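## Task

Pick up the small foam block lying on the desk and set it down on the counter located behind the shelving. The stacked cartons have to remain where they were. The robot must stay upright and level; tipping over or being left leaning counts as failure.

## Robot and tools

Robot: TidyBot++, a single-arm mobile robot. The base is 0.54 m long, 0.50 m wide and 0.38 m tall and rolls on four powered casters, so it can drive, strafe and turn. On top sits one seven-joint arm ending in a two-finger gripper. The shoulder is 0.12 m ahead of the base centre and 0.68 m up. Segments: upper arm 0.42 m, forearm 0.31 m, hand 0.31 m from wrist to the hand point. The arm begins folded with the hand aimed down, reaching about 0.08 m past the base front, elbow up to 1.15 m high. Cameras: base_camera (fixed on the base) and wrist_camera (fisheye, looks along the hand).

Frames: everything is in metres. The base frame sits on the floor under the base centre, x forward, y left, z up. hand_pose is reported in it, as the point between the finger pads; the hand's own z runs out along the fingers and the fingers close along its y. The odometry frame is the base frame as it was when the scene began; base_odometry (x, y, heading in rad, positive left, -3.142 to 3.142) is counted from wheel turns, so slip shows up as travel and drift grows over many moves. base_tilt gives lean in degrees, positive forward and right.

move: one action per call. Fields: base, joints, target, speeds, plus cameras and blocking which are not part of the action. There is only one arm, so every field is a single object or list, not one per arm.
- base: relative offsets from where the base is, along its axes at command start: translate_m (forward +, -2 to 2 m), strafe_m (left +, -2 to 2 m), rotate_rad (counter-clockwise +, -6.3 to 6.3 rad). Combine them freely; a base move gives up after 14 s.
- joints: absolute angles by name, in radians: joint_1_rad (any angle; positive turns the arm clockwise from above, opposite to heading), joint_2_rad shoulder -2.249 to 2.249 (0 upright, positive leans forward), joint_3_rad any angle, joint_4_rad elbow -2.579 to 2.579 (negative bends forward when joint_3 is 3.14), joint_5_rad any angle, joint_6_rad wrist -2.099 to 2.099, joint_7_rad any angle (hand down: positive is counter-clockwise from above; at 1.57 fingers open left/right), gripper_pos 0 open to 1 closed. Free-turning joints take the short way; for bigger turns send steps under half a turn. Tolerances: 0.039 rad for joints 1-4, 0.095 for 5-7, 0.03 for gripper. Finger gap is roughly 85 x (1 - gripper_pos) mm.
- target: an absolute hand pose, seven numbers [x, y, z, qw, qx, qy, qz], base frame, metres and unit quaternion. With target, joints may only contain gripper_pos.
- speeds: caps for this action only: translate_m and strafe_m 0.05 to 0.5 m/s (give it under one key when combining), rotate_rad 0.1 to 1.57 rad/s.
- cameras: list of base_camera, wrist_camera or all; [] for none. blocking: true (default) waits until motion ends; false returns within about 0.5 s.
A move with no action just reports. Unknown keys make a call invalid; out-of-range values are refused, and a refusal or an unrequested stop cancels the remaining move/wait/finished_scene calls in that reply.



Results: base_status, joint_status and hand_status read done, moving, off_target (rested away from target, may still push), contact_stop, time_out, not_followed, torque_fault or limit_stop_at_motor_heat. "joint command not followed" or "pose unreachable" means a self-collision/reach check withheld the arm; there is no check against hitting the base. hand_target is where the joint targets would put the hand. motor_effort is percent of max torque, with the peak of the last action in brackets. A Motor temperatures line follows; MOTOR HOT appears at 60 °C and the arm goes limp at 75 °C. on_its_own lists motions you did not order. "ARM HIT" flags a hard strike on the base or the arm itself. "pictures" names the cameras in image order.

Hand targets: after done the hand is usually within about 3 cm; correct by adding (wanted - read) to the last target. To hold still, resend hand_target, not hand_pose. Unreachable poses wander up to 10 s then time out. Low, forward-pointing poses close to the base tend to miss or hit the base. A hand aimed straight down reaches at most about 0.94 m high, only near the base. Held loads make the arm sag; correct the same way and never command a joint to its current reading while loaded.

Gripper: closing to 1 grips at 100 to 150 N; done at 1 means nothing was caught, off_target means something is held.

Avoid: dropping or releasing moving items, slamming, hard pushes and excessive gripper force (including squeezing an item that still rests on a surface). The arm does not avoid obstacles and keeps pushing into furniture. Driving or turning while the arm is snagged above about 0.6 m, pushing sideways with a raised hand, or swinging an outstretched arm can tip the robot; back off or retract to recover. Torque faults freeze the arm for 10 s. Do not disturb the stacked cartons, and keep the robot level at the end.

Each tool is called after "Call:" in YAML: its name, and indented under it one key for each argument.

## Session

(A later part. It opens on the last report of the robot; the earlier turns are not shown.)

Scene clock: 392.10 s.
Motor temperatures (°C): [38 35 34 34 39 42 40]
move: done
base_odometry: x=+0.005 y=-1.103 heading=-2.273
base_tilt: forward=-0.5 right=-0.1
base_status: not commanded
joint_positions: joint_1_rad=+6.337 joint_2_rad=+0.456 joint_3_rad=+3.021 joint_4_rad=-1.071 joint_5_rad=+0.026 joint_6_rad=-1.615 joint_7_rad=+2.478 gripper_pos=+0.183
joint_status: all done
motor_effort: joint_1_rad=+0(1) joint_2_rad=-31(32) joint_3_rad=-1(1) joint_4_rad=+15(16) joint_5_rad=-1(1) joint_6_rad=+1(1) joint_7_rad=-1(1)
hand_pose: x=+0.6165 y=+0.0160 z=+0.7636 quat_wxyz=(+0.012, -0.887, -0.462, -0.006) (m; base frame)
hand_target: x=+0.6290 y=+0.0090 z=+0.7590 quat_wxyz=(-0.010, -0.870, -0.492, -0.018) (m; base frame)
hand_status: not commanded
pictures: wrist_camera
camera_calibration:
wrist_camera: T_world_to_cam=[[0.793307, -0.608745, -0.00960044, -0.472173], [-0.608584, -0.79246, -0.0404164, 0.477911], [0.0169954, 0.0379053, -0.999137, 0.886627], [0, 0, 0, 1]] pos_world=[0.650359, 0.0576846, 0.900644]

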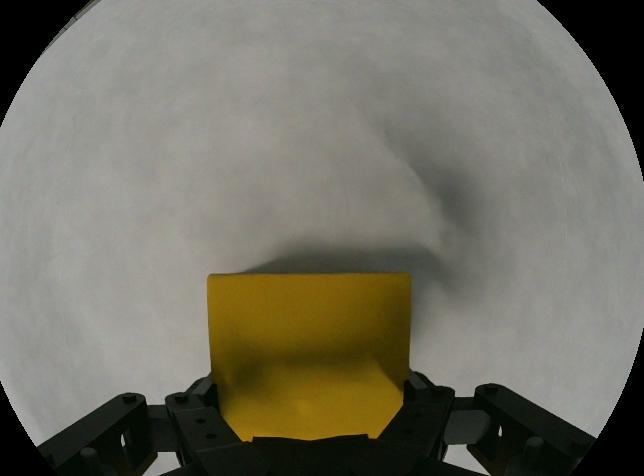

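Call:
move:
  joints: {"gripper_pos": 0.3}
  cameras: ["wrist_camera"]

Call:
move:
  target: [0.627, 0.008, 0.84, 0.010, 0.8704, 0.4924, 0.018]
  cameras: ["wrist_camera"]

Scene clock: 398.57 s.
Motor temperatures (°C): [38 35 34 34 39 42 40]
move: off_target
base_odometry: x=+0.005 y=-1.103 heading=-2.273
base_tilt: forward=-0.5 right=-0.1
base_status: not commanded
joint_positions: joint_1_rad=+6.337 joint_2_rad=+0.455 joint_3_rad=+3.021 joint_4_rad=-1.071 joint_5_rad=+0.026 joint_6_rad=-1.615 joint_7_rad=+2.478 gripper_pos=+0.197
joint_status: gripper_pos off_target (ended at +0.197, target +0.300)
motor_effort: joint_1_rad=-1(1) joint_2_rad=-31(33) joint_3_rad=-1(2) joint_4_rad=+15(17) joint_5_rad=-1(1) joint_6_rad=+1(2) joint_7_rad=-1(1)
hand_pose: x=+0.6165 y=+0.0161 z=+0.7641 quat_wxyz=(+0.012, -0.887, -0.462, -0.007) (m; base frame)
hand_target: x=+0.6290 y=+0.0090 z=+0.7590 quat_wxyz=(-0.010, -0.870, -0.492, -0.018) (m; base frame)
hand_status: not commanded
pictures: wrist_camera
camera_calibration:
wrist_camera: T_world_to_cam=[[0.793382, -0.608663, -0.00862227, -0.473022], [-0.608449, -0.792518, -0.0412913, 0.478574], [0.0182992, 0.038006, -0.99911, 0.886252], [0, 0, 0, 1]] pos_world=[0.650257, 0.0576845, 0.901145]

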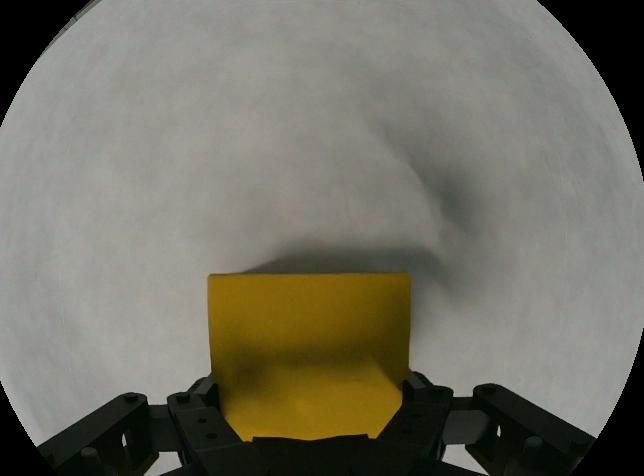

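Scene clock: 400.00 s.
Motor temperatures (°C): [38 35 34 34 39 42 40]
move: done
base_odometry: x=+0.005 y=-1.103 heading=-2.273
base_tilt: forward=-0.5 right=-0.1
base_status: not commanded
joint_positions: joint_1_rad=+6.337 joint_2_rad=+0.486 joint_3_rad=+3.021 joint_4_rad=-0.771 joint_5_rad=+0.026 joint_6_rad=-1.784 joint_7_rad=+2.478 gripper_pos=+0.197
joint_status: not commanded
motor_effort: joint_1_rad=+0(2) joint_2_rad=-34(35) joint_3_rad=-1(2) joint_4_rad=+16(18) joint_5_rad=+0(1) joint_6_rad=+2(2) joint_7_rad=-1(1)
hand_pose: x=+0.6440 y=+0.0123 z=+0.8429 quat_wxyz=(-0.007, -0.888, -0.457, -0.053) (m; base frame)
hand_target: x=+0.6270 y=+0.0080 z=+0.8400 quat_wxyz=(-0.010, -0.870, -0.492, -0.018) (m; base frame)
hand_status: done (0.018 m and 6.1 deg from the pose sent, 0.077 m and 4.8 deg at the start)
pictures: wrist_camera
camera_calibration:
wrist_camera: T_world_to_cam=[[0.783651, -0.617896, 0.0639978, -0.551274], [-0.609937, -0.784876, -0.109297, 0.553699], [0.117765, 0.0466164, -0.991947, 0.894434], [0, 0, 0, 1]] pos_world=[0.664395, 0.0522596, 0.983029]

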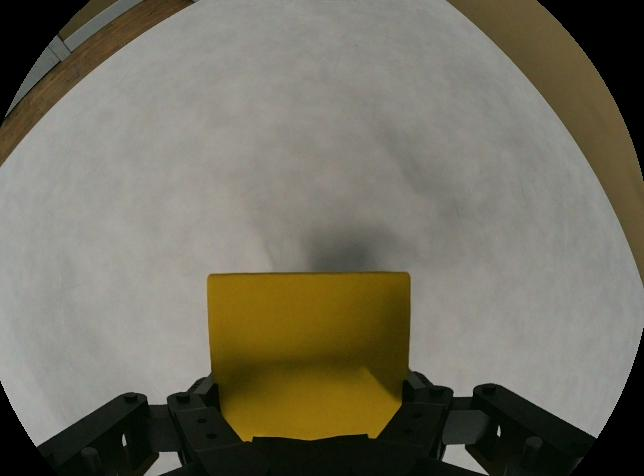

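Call:
move:
  target: [0.45, 0.0, 0.91, 0.0, 0.8704, 0.4924, 0.0]
  cameras: []

Call:
move:
  base: {"translate_m": -0.55}
  cameras: ["wrist_camera"]

Call:
move:
  base: {"translate_m": -0.075, "strafe_m": 1.26, "rotate_rad": 3.14}

Scene clock: 417.77 s.
Motor temperatures (°C): [38 35 34 34 39 42 40]
move: done
base_odometry: x=+0.005 y=-1.103 heading=-2.273
base_tilt: forward=-0.5 right=-0.1
base_status: not commanded
joint_positions: joint_1_rad=+6.337 joint_2_rad=+0.101 joint_3_rad=+3.080 joint_4_rad=-1.061 joint_5_rad=+0.026 joint_6_rad=-1.907 joint_7_rad=+2.517 gripper_pos=+0.197
joint_status: not commanded
motor_effort: joint_1_rad=-1(1) joint_2_rad=-19(36) joint_3_rad=+0(1) joint_4_rad=+16(17) joint_5_rad=-1(1) joint_6_rad=+2(2) joint_7_rad=-1(1)
hand_pose: x=+0.4719 y=-0.0051 z=+0.9151 quat_wxyz=(-0.025, -0.890, -0.454, -0.028) (m; base frame)
hand_target: x=+0.4500 y=+0.0000 z=+0.9100 quat_wxyz=(+0.000, -0.870, -0.492, +0.000) (m; base frame)
hand_status: done (0.023 m and 6.5 deg from the pose sent, 0.206 m and 7.7 deg at the start)
pictures: none
No camera images: "cameras" was empty.

Scene clock: 420.27 s.
Motor temperatures (°C): [38 35 34 34 39 42 40]
move: done
base_odometry: x=+0.360 y=-0.683 heading=-2.273
base_tilt: forward=-0.6 right=-0.1
base_status: done
joint_positions: joint_1_rad=+6.332 joint_2_rad=+0.097 joint_3_rad=+3.085 joint_4_rad=-1.065 joint_5_rad=+0.026 joint_6_rad=-1.916 joint_7_rad=+2.517 gripper_pos=+0.197
joint_status: not commanded
motor_effort: joint_1_rad=-1(6) joint_2_rad=-20(24) joint_3_rad=+0(4) joint_4_rad=+15(16) joint_5_rad=+0(2) joint_6_rad=+1(3) joint_7_rad=+0(1)
hand_pose: x=+0.4675 y=-0.0048 z=+0.9153 quat_wxyz=(-0.023, -0.890, -0.455, -0.025) (m; base frame)
hand_target: x=+0.4500 y=+0.0000 z=+0.9100 quat_wxyz=(+0.000, -0.870, -0.492, +0.000) (m; base frame)
hand_status: not commanded
pictures: wrist_camera
camera_calibration:
wrist_camera: T_world_to_cam=[[0.781463, -0.620156, 0.0687221, -0.431465], [-0.618629, -0.784438, -0.0442087, 0.385091], [0.0813245, -0.00796606, -0.996656, 1.00891], [0, 0, 0, 1]] pos_world=[0.493353, 0.0425412, 1.05222]

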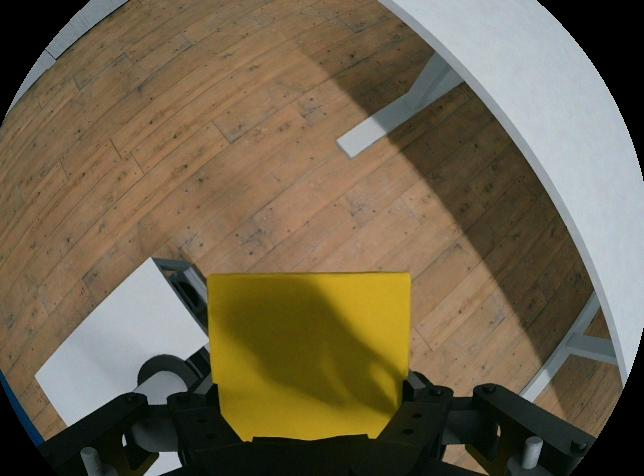

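Scene clock: 424.47 s.
Motor temperatures (°C): [38 35 34 34 39 42 40]
move: done
base_odometry: x=+1.370 y=-1.440 heading=+0.868
base_tilt: forward=-0.5 right=-0.1
base_status: done
joint_positions: joint_1_rad=+6.326 joint_2_rad=+0.100 joint_3_rad=+3.096 joint_4_rad=-1.065 joint_5_rad=+0.026 joint_6_rad=-1.916 joint_7_rad=+2.517 gripper_pos=+0.197
joint_status: not commanded
motor_effort: joint_1_rad=+0(5) joint_2_rad=-20(22) joint_3_rad=+0(3) joint_4_rad=+16(16) joint_5_rad=+0(2) joint_6_rad=+1(2) joint_7_rad=-1(2)
hand_pose: x=+0.4684 y=-0.0065 z=+0.9140 quat_wxyz=(-0.023, -0.891, -0.452, -0.023) (m; base frame)
hand_target: x=+0.4500 y=+0.0000 z=+0.9100 quat_wxyz=(+0.000, -0.870, -0.492, +0.000) (m; base frame)
hand_status: not commanded
pictures: base_camera, wrist_camera
camera_calibration:
wrist_camera: T_world_to_cam=[[0.778273, -0.624403, 0.0664211, -0.429642], [-0.623117, -0.781046, -0.041139, 0.383522], [0.0775653, -0.00937073, -0.996943, 1.00948], [0, 0, 0, 1]] pos_world=[0.495057, 0.0407381, 1.05071]

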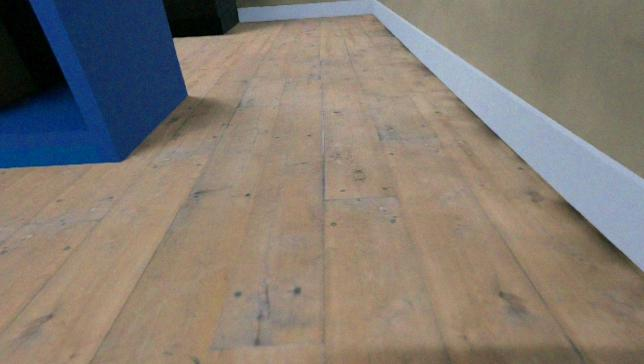

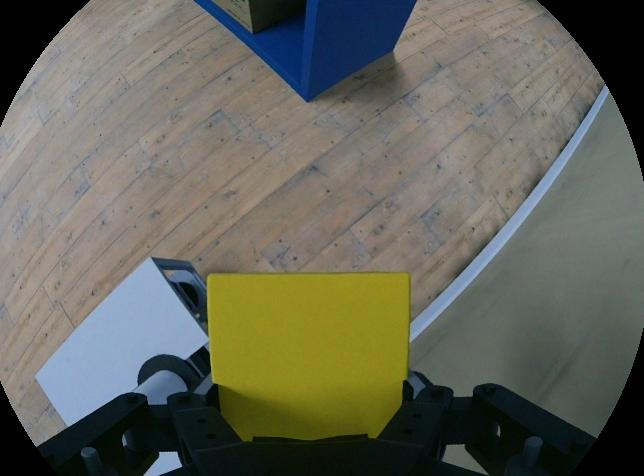

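Call:
move:
  base: {"translate_m": 1.0, "strafe_m": 0.07}

Scene clock: 449.40 s.
Motor temperatures (°C): [38 35 34 34 39 42 41]
move: done
base_odometry: x=+1.964 y=-0.632 heading=+0.867
base_tilt: forward=-0.5 right=-0.1
base_status: done
joint_positions: joint_1_rad=+6.326 joint_2_rad=+0.107 joint_3_rad=+3.096 joint_4_rad=-1.065 joint_5_rad=+0.026 joint_6_rad=-1.916 joint_7_rad=+2.517 gripper_pos=+0.197
joint_status: not commanded
motor_effort: joint_1_rad=+0(1) joint_2_rad=-20(23) joint_3_rad=+0(1) joint_4_rad=+16(16) joint_5_rad=+0(1) joint_6_rad=+2(2) joint_7_rad=-1(1)
hand_pose: x=+0.4698 y=-0.0066 z=+0.9115 quat_wxyz=(-0.021, -0.891, -0.452, -0.019) (m; base frame)
hand_target: x=+0.4500 y=+0.0000 z=+0.9100 quat_wxyz=(+0.000, -0.870, -0.492, +0.000) (m; base frame)
hand_status: not commanded
pictures: base_camera, wrist_camera
camera_calibration:
wrist_camera: T_world_to_cam=[[0.778758, -0.624404, 0.0604546, -0.425397], [-0.623388, -0.781048, -0.0367457, 0.38037], [0.0701622, -0.00907071, -0.997494, 1.01094], [0, 0, 0, 1]] pos_world=[0.497469, 0.0406376, 1.04811]

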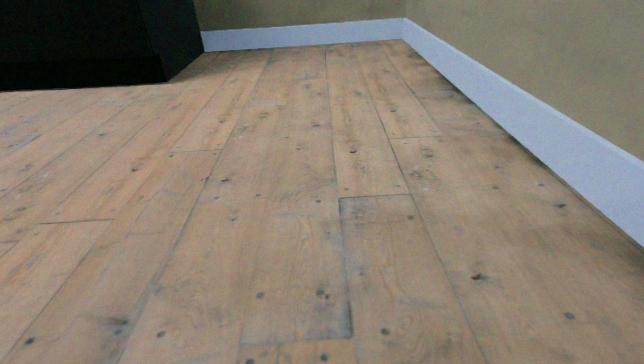

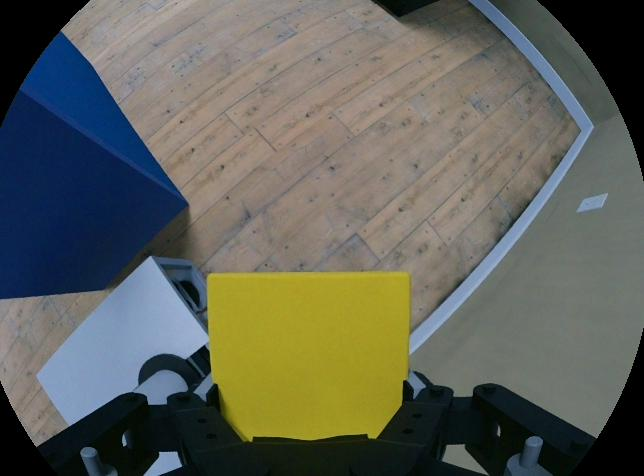

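Call:
move:
  base: {"translate_m": 0.85}
  cameras: ["base_camera"]

Call:
move:
  base: {"strafe_m": 1.0}

Scene clock: 461.43 s.
Motor temperatures (°C): [38 35 34 34 39 42 41]
move: done
base_odometry: x=+2.514 y=+0.017 heading=+0.868
base_tilt: forward=-0.5 right=+0.0
base_status: done
joint_positions: joint_1_rad=+6.326 joint_2_rad=+0.107 joint_3_rad=+3.096 joint_4_rad=-1.065 joint_5_rad=+0.026 joint_6_rad=-1.916 joint_7_rad=+2.517 gripper_pos=+0.197
joint_status: not commanded
motor_effort: joint_1_rad=+0(1) joint_2_rad=-20(23) joint_3_rad=+0(1) joint_4_rad=+15(16) joint_5_rad=+0(1) joint_6_rad=+1(3) joint_7_rad=-1(2)
hand_pose: x=+0.4697 y=-0.0066 z=+0.9113 quat_wxyz=(-0.021, -0.891, -0.452, -0.019) (m; base frame)
hand_target: x=+0.4500 y=+0.0000 z=+0.9100 quat_wxyz=(+0.000, -0.870, -0.492, +0.000) (m; base frame)
hand_status: not commanded
pictures: base_camera

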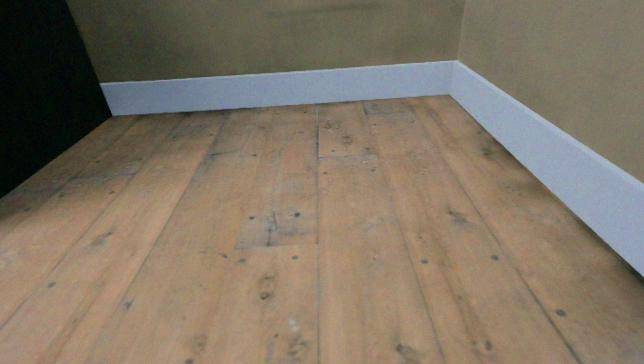

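Scene clock: 464.33 s.
Motor temperatures (°C): [38 35 34 34 39 42 41]
move: done
base_odometry: x=+1.751 y=+0.663 heading=+0.868
base_tilt: forward=-0.5 right=-0.1
base_status: done
joint_positions: joint_1_rad=+6.323 joint_2_rad=+0.107 joint_3_rad=+3.097 joint_4_rad=-1.065 joint_5_rad=+0.026 joint_6_rad=-1.916 joint_7_rad=+2.518 gripper_pos=+0.197
joint_status: not commanded
motor_effort: joint_1_rad=+1(3) joint_2_rad=-20(21) joint_3_rad=+0(2) joint_4_rad=+15(16) joint_5_rad=+0(2) joint_6_rad=+2(2) joint_7_rad=+0(1)
hand_pose: x=+0.4696 y=-0.0058 z=+0.9114 quat_wxyz=(-0.021, -0.891, -0.454, -0.019) (m; base frame)
hand_target: x=+0.4500 y=+0.0000 z=+0.9100 quat_wxyz=(+0.000, -0.870, -0.492, +0.000) (m; base frame)
hand_status: not commanded
pictures: base_camera, wrist_camera
camera_calibration:
wrist_camera: T_world_to_cam=[[0.78036, -0.622432, 0.0601348, -0.425138], [-0.621436, -0.782622, -0.0363356, 0.37955], [0.0696793, -0.00901506, -0.997529, 1.01115], [0, 0, 0, 1]] pos_world=[0.497171, 0.04154, 1.04801]

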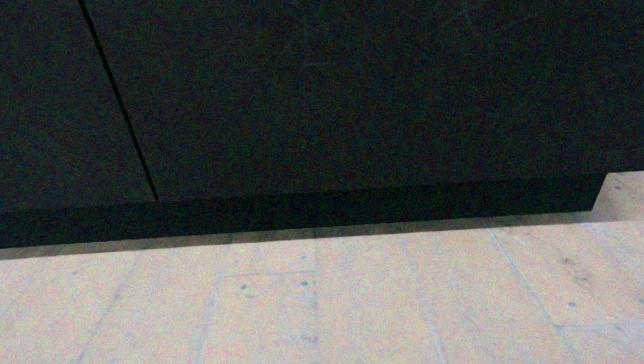

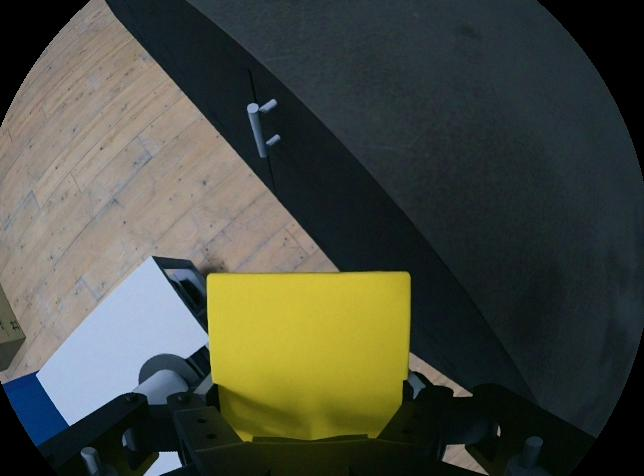

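Call:
zoom_image:
  camera: "wrist_camera"
  region: [180, 20, 580, 420]

Scaled by 1.260.

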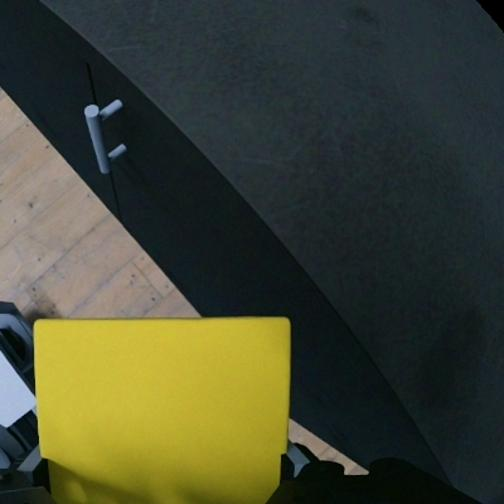

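Call:
move:
  base: {"translate_m": 0.22, "rotate_rad": 0.05}
  speeds: {"translate_m": 0.15}

Scene clock: 499.60 s.
Motor temperatures (°C): [38 34 34 34 39 42 41]
move: done
base_odometry: x=+1.893 y=+0.831 heading=+0.918
base_tilt: forward=-0.5 right=-0.1
base_status: done
joint_positions: joint_1_rad=+6.319 joint_2_rad=+0.108 joint_3_rad=+3.097 joint_4_rad=-1.066 joint_5_rad=+0.026 joint_6_rad=-1.917 joint_7_rad=+2.518 gripper_pos=+0.197
joint_status: not commanded
motor_effort: joint_1_rad=+0(2) joint_2_rad=-20(23) joint_3_rad=+0(2) joint_4_rad=+15(17) joint_5_rad=-1(1) joint_6_rad=+1(3) joint_7_rad=+0(1)
hand_pose: x=+0.4696 y=-0.0043 z=+0.9111 quat_wxyz=(-0.020, -0.890, -0.455, -0.019) (m; base frame)
hand_target: x=+0.4500 y=+0.0000 z=+0.9100 quat_wxyz=(+0.000, -0.870, -0.492, +0.000) (m; base frame)
hand_status: not commanded
pictures: base_camera, wrist_camera
camera_calibration:
wrist_camera: T_world_to_cam=[[0.783015, -0.619205, 0.0589339, -0.424319], [-0.618251, -0.785182, -0.0354381, 0.378379], [0.0682173, -0.00868732, -0.997633, 1.01158], [0, 0, 0, 1]] pos_world=[0.497174, 0.0431435, 1.0476]

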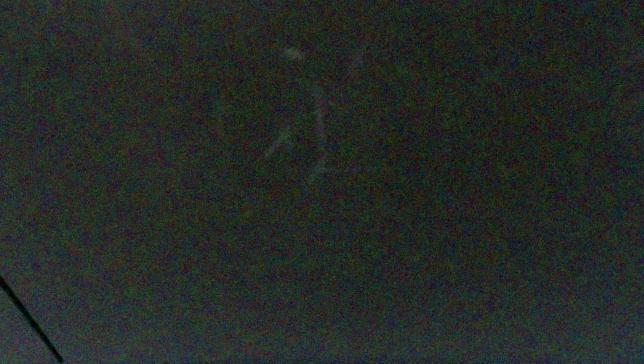

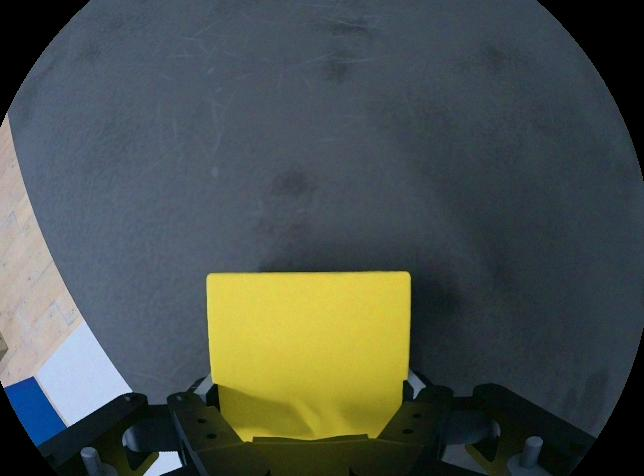

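Call:
move:
  target: [0.55, 0.0, 0.90, 0.0, 0.8704, 0.4924, 0.0]
  cameras: ["wrist_camera"]

Call:
move:
  target: [0.55, 0.0, 0.875, 0.0, 0.8704, 0.4924, 0.0]
  cameras: ["wrist_camera"]

Scene clock: 509.87 s.
Motor temperatures (°C): [38 34 34 34 39 42 41]
move: done
base_odometry: x=+1.893 y=+0.831 heading=+0.918
base_tilt: forward=-0.5 right=-0.1
base_status: not commanded
joint_positions: joint_1_rad=+6.327 joint_2_rad=+0.365 joint_3_rad=+3.047 joint_4_rad=-0.770 joint_5_rad=+0.026 joint_6_rad=-1.962 joint_7_rad=+2.518 gripper_pos=+0.197
joint_status: not commanded
motor_effort: joint_1_rad=+0(1) joint_2_rad=-29(30) joint_3_rad=+0(1) joint_4_rad=+15(16) joint_5_rad=-1(2) joint_6_rad=+1(4) joint_7_rad=-1(1)
hand_pose: x=+0.5668 y=+0.0064 z=+0.8975 quat_wxyz=(-0.006, -0.882, -0.470, -0.023) (m; base frame)
hand_target: x=+0.5500 y=+0.0000 z=+0.9000 quat_wxyz=(+0.000, -0.870, -0.492, +0.000) (m; base frame)
hand_status: done (0.018 m and 3.9 deg from the pose sent, 0.081 m and 5.7 deg at the start)
pictures: wrist_camera
camera_calibration:
wrist_camera: T_world_to_cam=[[0.804078, -0.593403, 0.0364893, -0.485047], [-0.59129, -0.804589, -0.0548912, 0.448682], [0.0619315, 0.022561, -0.997825, 0.995027], [0, 0, 0, 1]] pos_world=[0.593693, 0.0507274, 1.03519]

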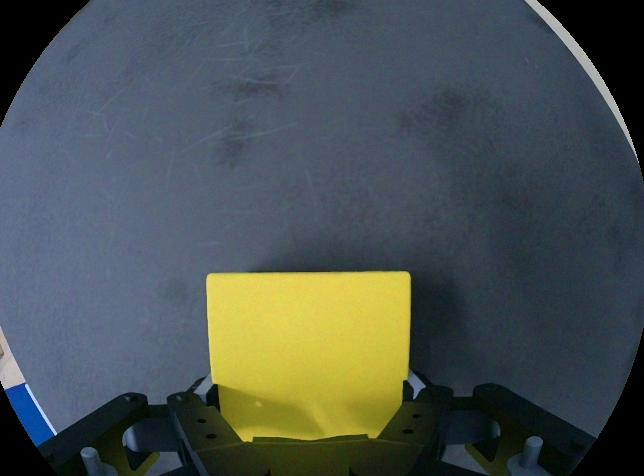

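Scene clock: 510.87 s.
Motor temperatures (°C): [38 34 34 34 39 42 41]
move: off_target
base_odometry: x=+1.893 y=+0.831 heading=+0.918
base_tilt: forward=-0.5 right=-0.1
base_status: not commanded
joint_positions: joint_1_rad=+6.331 joint_2_rad=+0.320 joint_3_rad=+3.046 joint_4_rad=-0.843 joint_5_rad=+0.026 joint_6_rad=-1.918 joint_7_rad=+2.518 gripper_pos=+0.197
joint_status: not commanded
motor_effort: joint_1_rad=+0(1) joint_2_rad=-23(29) joint_3_rad=+0(1) joint_4_rad=+8(15) joint_5_rad=+0(1) joint_6_rad=-4(5) joint_7_rad=-1(1)
hand_pose: x=+0.5576 y=+0.0061 z=+0.8959 quat_wxyz=(-0.011, -0.882, -0.470, -0.029) (m; base frame)
hand_target: x=+0.5500 y=+0.0000 z=+0.8750 quat_wxyz=(+0.000, -0.870, -0.492, +0.000) (m; base frame)
hand_status: off_target (0.023 m and 4.6 deg from the pose sent, 0.029 m and 3.9 deg at the start)
pictures: wrist_camera
camera_calibration:
wrist_camera: T_world_to_cam=[[0.802949, -0.593856, 0.0510661, -0.490082], [-0.590969, -0.804341, -0.0615791, 0.448736], [0.0776437, 0.0192664, -0.996795, 0.984401], [0, 0, 0, 1]] pos_world=[0.582268, 0.0509319, 1.03391]

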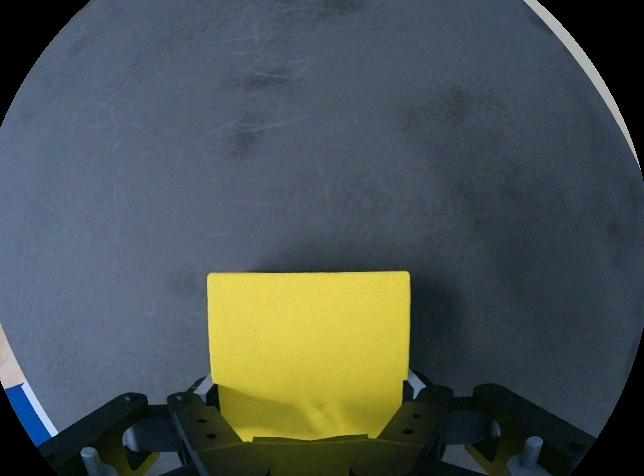

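Call:
move:
  target: [0.555, 0.0, 0.887, -0.0123, 0.8704, 0.4924, -0.0218]
  cameras: ["wrist_camera"]

Scene clock: 517.40 s.
Motor temperatures (°C): [38 34 34 34 39 42 41]
move: done
base_odometry: x=+1.893 y=+0.831 heading=+0.918
base_tilt: forward=-0.5 right=-0.1
base_status: not commanded
joint_positions: joint_1_rad=+6.333 joint_2_rad=+0.388 joint_3_rad=+3.040 joint_4_rad=-0.745 joint_5_rad=+0.026 joint_6_rad=-2.010 joint_7_rad=+2.518 gripper_pos=+0.197
joint_status: not commanded
motor_effort: joint_1_rad=-2(2) joint_2_rad=-26(27) joint_3_rad=-1(1) joint_4_rad=+14(15) joint_5_rad=-2(2) joint_6_rad=+3(5) joint_7_rad=-1(1)
hand_pose: x=+0.5614 y=+0.0057 z=+0.8941 quat_wxyz=(+0.007, -0.882, -0.471, -0.003) (m; base frame)
hand_target: x=+0.5550 y=+0.0000 z=+0.8870 quat_wxyz=(+0.012, -0.870, -0.492, +0.022) (m; base frame)
hand_status: done (0.011 m and 4.1 deg from the pose sent, 0.011 m and 7.0 deg at the start)
pictures: wrist_camera
camera_calibration:
wrist_camera: T_world_to_cam=[[0.805566, -0.5925, -0.00247087, -0.446933], [-0.592287, -0.805149, -0.0305122, 0.423495], [0.0160891, 0.0260431, -0.999531, 1.01931], [0, 0, 0, 1]] pos_world=[0.594465, 0.0496231, 1.03065]

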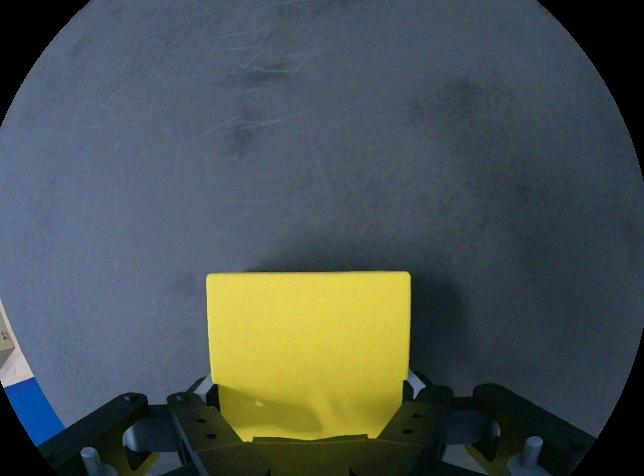

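Call:
move:
  target: [0.555, 0.0, 0.880, -0.0123, 0.8704, 0.4924, -0.0218]
  cameras: []

Scene clock: 521.60 s.
Motor temperatures (°C): [38 34 34 34 39 42 41]
move: done
base_odometry: x=+1.893 y=+0.831 heading=+0.918
base_tilt: forward=-0.5 right=-0.1
base_status: not commanded
joint_positions: joint_1_rad=+6.334 joint_2_rad=+0.386 joint_3_rad=+3.039 joint_4_rad=-0.750 joint_5_rad=+0.026 joint_6_rad=-2.006 joint_7_rad=+2.518 gripper_pos=+0.197
joint_status: not commanded
motor_effort: joint_1_rad=-2(2) joint_2_rad=-25(27) joint_3_rad=-1(1) joint_4_rad=+11(14) joint_5_rad=-1(2) joint_6_rad=-1(3) joint_7_rad=-1(1)
hand_pose: x=+0.5611 y=+0.0055 z=+0.8939 quat_wxyz=(+0.006, -0.882, -0.471, -0.004) (m; base frame)
hand_target: x=+0.5550 y=+0.0000 z=+0.8800 quat_wxyz=(+0.012, -0.870, -0.492, +0.022) (m; base frame)
hand_status: done (0.016 m and 4.2 deg from the pose sent, 0.017 m and 4.1 deg at the start)
pictures: none
No camera images: "cameras" was empty.

Call:
move:
  joints: {"gripper_pos": 0.0}
  cameras: ["wrist_camera"]

Call:
move:
  target: [0.55, 0.0, 0.93, -0.0123, 0.8704, 0.4924, -0.0218]
  cameras: ["wrist_camera"]

Scene clock: 526.00 s.
Motor temperatures (°C): [38 34 34 34 39 42 41]
move: done
base_odometry: x=+1.893 y=+0.831 heading=+0.918
base_tilt: forward=-0.5 right=-0.1
base_status: not commanded
joint_positions: joint_1_rad=+6.334 joint_2_rad=+0.399 joint_3_rad=+3.038 joint_4_rad=-0.768 joint_5_rad=+0.026 joint_6_rad=-2.006 joint_7_rad=+2.518 gripper_pos=+0.000
joint_status: all done
motor_effort: joint_1_rad=-1(1) joint_2_rad=-29(30) joint_3_rad=+0(1) joint_4_rad=+15(15) joint_5_rad=-1(1) joint_6_rad=+1(1) joint_7_rad=+0(1)
hand_pose: x=+0.5606 y=+0.0057 z=+0.8829 quat_wxyz=(+0.014, -0.882, -0.471, +0.010) (m; base frame)
hand_target: x=+0.5550 y=+0.0000 z=+0.8800 quat_wxyz=(+0.012, -0.870, -0.492, +0.022) (m; base frame)
hand_status: not commanded
pictures: wrist_camera
camera_calibration:
wrist_camera: T_world_to_cam=[[0.805856, -0.591522, -0.0264131, -0.425357], [-0.591957, -0.805862, -0.0131392, 0.407271], [-0.0135132, 0.0262238, -0.999565, 1.02475], [0, 0, 0, 1]] pos_world=[0.597711, 0.049724, 1.01842]

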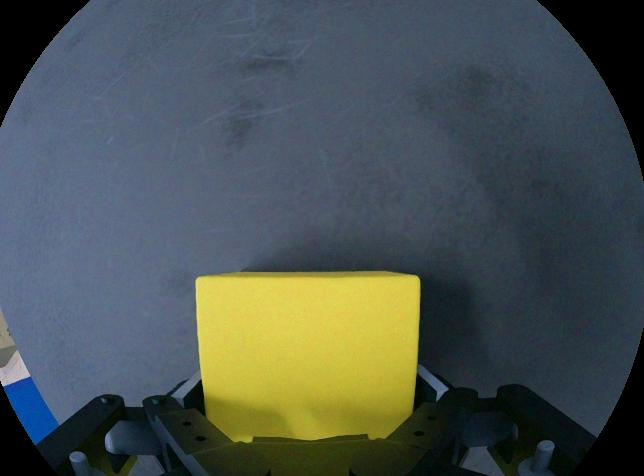

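Scene clock: 527.40 s.
Motor temperatures (°C): [38 34 34 34 39 42 41]
move: off_target
base_odometry: x=+1.893 y=+0.831 heading=+0.918
base_tilt: forward=-0.5 right=-0.1
base_status: not commanded
joint_positions: joint_1_rad=+6.333 joint_2_rad=+0.468 joint_3_rad=+3.038 joint_4_rad=-0.468 joint_5_rad=+0.026 joint_6_rad=-2.031 joint_7_rad=+2.518 gripper_pos=+0.000
joint_status: not commanded
motor_effort: joint_1_rad=-1(1) joint_2_rad=-30(31) joint_3_rad=+0(1) joint_4_rad=+14(15) joint_5_rad=-1(1) joint_6_rad=+3(3) joint_7_rad=-1(1)
hand_pose: x=+0.6146 y=+0.0029 z=+0.9381 quat_wxyz=(-0.028, -0.881, -0.465, -0.084) (m; base frame)
hand_target: x=+0.6001 y=+0.0011 z=+0.9315 quat_wxyz=(-0.026, -0.869, -0.492, -0.049) (m; base frame)
hand_status: off_target (0.065 m and 13.4 deg from the pose sent, 0.049 m and 3.1 deg at the start; a joint's target at an end of its range on 34 of 34 steps)
pictures: wrist_camera
camera_calibration:
wrist_camera: T_world_to_cam=[[0.788116, -0.602153, 0.127614, -0.602594], [-0.585475, -0.797339, -0.146525, 0.558835], [0.189982, 0.0407635, -0.980941, 0.938083], [0, 0, 0, 1]] pos_world=[0.623879, 0.0444883, 1.07899]

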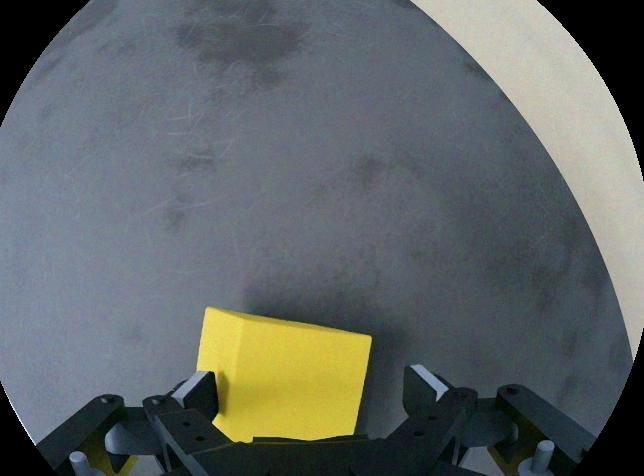

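Call:
zoom_image:
  camera: "wrist_camera"
  region: [150, 260, 450, 460]

Scaled by 1.680.

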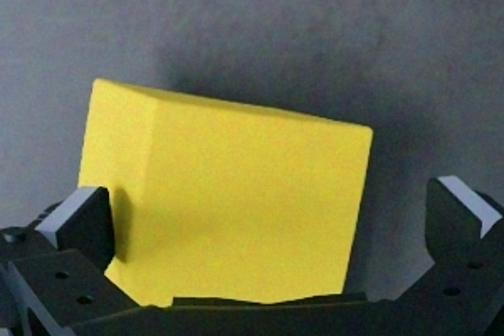

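Call:
move:
  joints: {"joint_2_rad": 0.40}
  cameras: ["wrist_camera"]

Scene clock: 544.20 s.
Motor temperatures (°C): [38 35 34 34 39 42 41]
move: done
base_odometry: x=+1.893 y=+0.831 heading=+0.918
base_tilt: forward=-0.5 right=+0.0
base_status: not commanded
joint_positions: joint_1_rad=+6.333 joint_2_rad=+0.404 joint_3_rad=+3.038 joint_4_rad=-0.463 joint_5_rad=+0.026 joint_6_rad=-2.032 joint_7_rad=+2.518 gripper_pos=+0.000
joint_status: all done
motor_effort: joint_1_rad=+0(1) joint_2_rad=-28(33) joint_3_rad=+0(1) joint_4_rad=+14(15) joint_5_rad=-1(1) joint_6_rad=+3(3) joint_7_rad=+0(1)
hand_pose: x=+0.5975 y=+0.0038 z=+0.9707 quat_wxyz=(-0.045, -0.878, -0.464, -0.113) (m; base frame)
hand_target: x=+0.5791 y=+0.0018 z=+0.9684 quat_wxyz=(-0.046, -0.866, -0.490, -0.082) (m; base frame)
hand_status: not commanded
pictures: wrist_camera
camera_calibration:
wrist_camera: T_world_to_cam=[[0.77743, -0.601833, 0.182759, -0.63993], [-0.574389, -0.797729, -0.18359, 0.583557], [0.256283, 0.0377538, -0.965864, 0.919013], [0, 0, 0, 1]] pos_world=[0.597162, 0.0456934, 1.11173]

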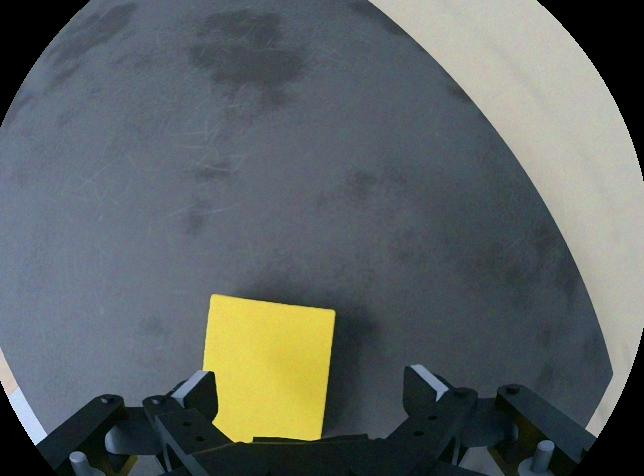

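Call:
move:
  joints: {"joint_2_rad": 0.2, "joint_6_rad": -1.95}
  cameras: ["wrist_camera"]

Call:
move:
  base: {"translate_m": -0.3}
  cameras: ["wrist_camera"]

Scene clock: 550.40 s.
Motor temperatures (°C): [38 35 34 34 39 42 41]
move: done
base_odometry: x=+1.893 y=+0.831 heading=+0.918
base_tilt: forward=-0.5 right=-0.1
base_status: not commanded
joint_positions: joint_1_rad=+6.333 joint_2_rad=+0.199 joint_3_rad=+3.038 joint_4_rad=-0.459 joint_5_rad=+0.026 joint_6_rad=-2.002 joint_7_rad=+2.518 gripper_pos=+0.000
joint_status: all done
motor_effort: joint_1_rad=-1(1) joint_2_rad=-20(32) joint_3_rad=+0(1) joint_4_rad=+12(15) joint_5_rad=+0(1) joint_6_rad=+5(6) joint_7_rad=+0(1)
hand_pose: x=+0.5373 y=+0.0074 z=+1.0675 quat_wxyz=(-0.104, -0.858, -0.455, -0.215) (m; base frame)
hand_target: x=+0.5517 y=+0.0052 z=+1.0731 quat_wxyz=(-0.130, -0.840, -0.476, -0.226) (m; base frame)
hand_status: not commanded
pictures: wrist_camera
camera_calibration:
wrist_camera: T_world_to_cam=[[0.711047, -0.59967, 0.367164, -0.769807], [-0.51585, -0.799722, -0.307153, 0.670203], [0.477819, 0.0289991, -0.877979, 0.815072], [0, 0, 0, 1]] pos_world=[0.503636, 0.0507096, 1.20412]

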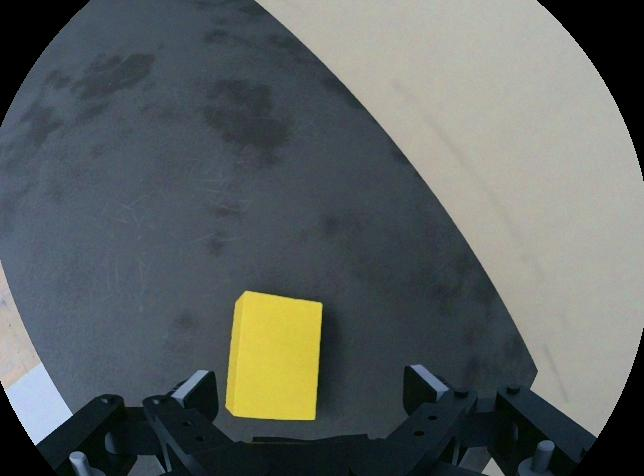

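Scene clock: 552.47 s.
Motor temperatures (°C): [38 35 34 34 39 42 41]
move: done
base_odometry: x=+1.711 y=+0.593 heading=+0.918
base_tilt: forward=-0.5 right=+0.0
base_status: done
joint_positions: joint_1_rad=+6.331 joint_2_rad=+0.196 joint_3_rad=+3.038 joint_4_rad=-0.459 joint_5_rad=+0.026 joint_6_rad=-1.999 joint_7_rad=+2.518 gripper_pos=+0.000
joint_status: not commanded
motor_effort: joint_1_rad=+0(2) joint_2_rad=-20(24) joint_3_rad=+0(1) joint_4_rad=+12(14) joint_5_rad=-1(1) joint_6_rad=+5(6) joint_7_rad=-1(1)
hand_pose: x=+0.5370 y=+0.0087 z=+1.0693 quat_wxyz=(-0.105, -0.856, -0.456, -0.218) (m; base frame)
hand_target: x=+0.5517 y=+0.0052 z=+1.0731 quat_wxyz=(-0.130, -0.840, -0.476, -0.226) (m; base frame)
hand_status: not commanded
pictures: wrist_camera
camera_calibration:
wrist_camera: T_world_to_cam=[[0.710477, -0.597672, 0.371498, -0.773881], [-0.511713, -0.801166, -0.310294, 0.672702], [0.483086, 0.030356, -0.875047, 0.810684], [0, 0, 0, 1]] pos_world=[0.502426, 0.05181, 1.20562]

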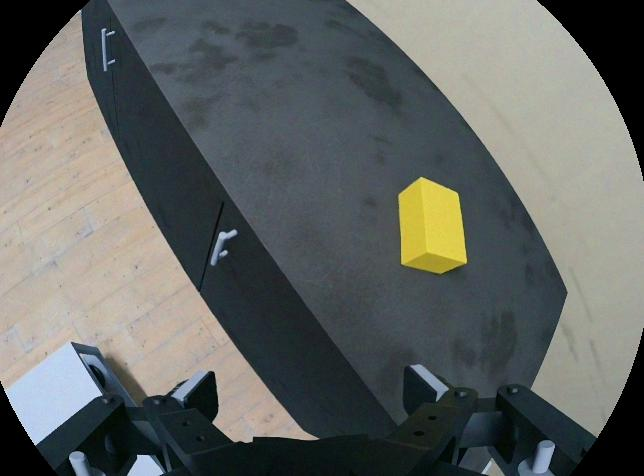

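Call:
finished_scene:
  scene: 1

The scene is finished: the task was done.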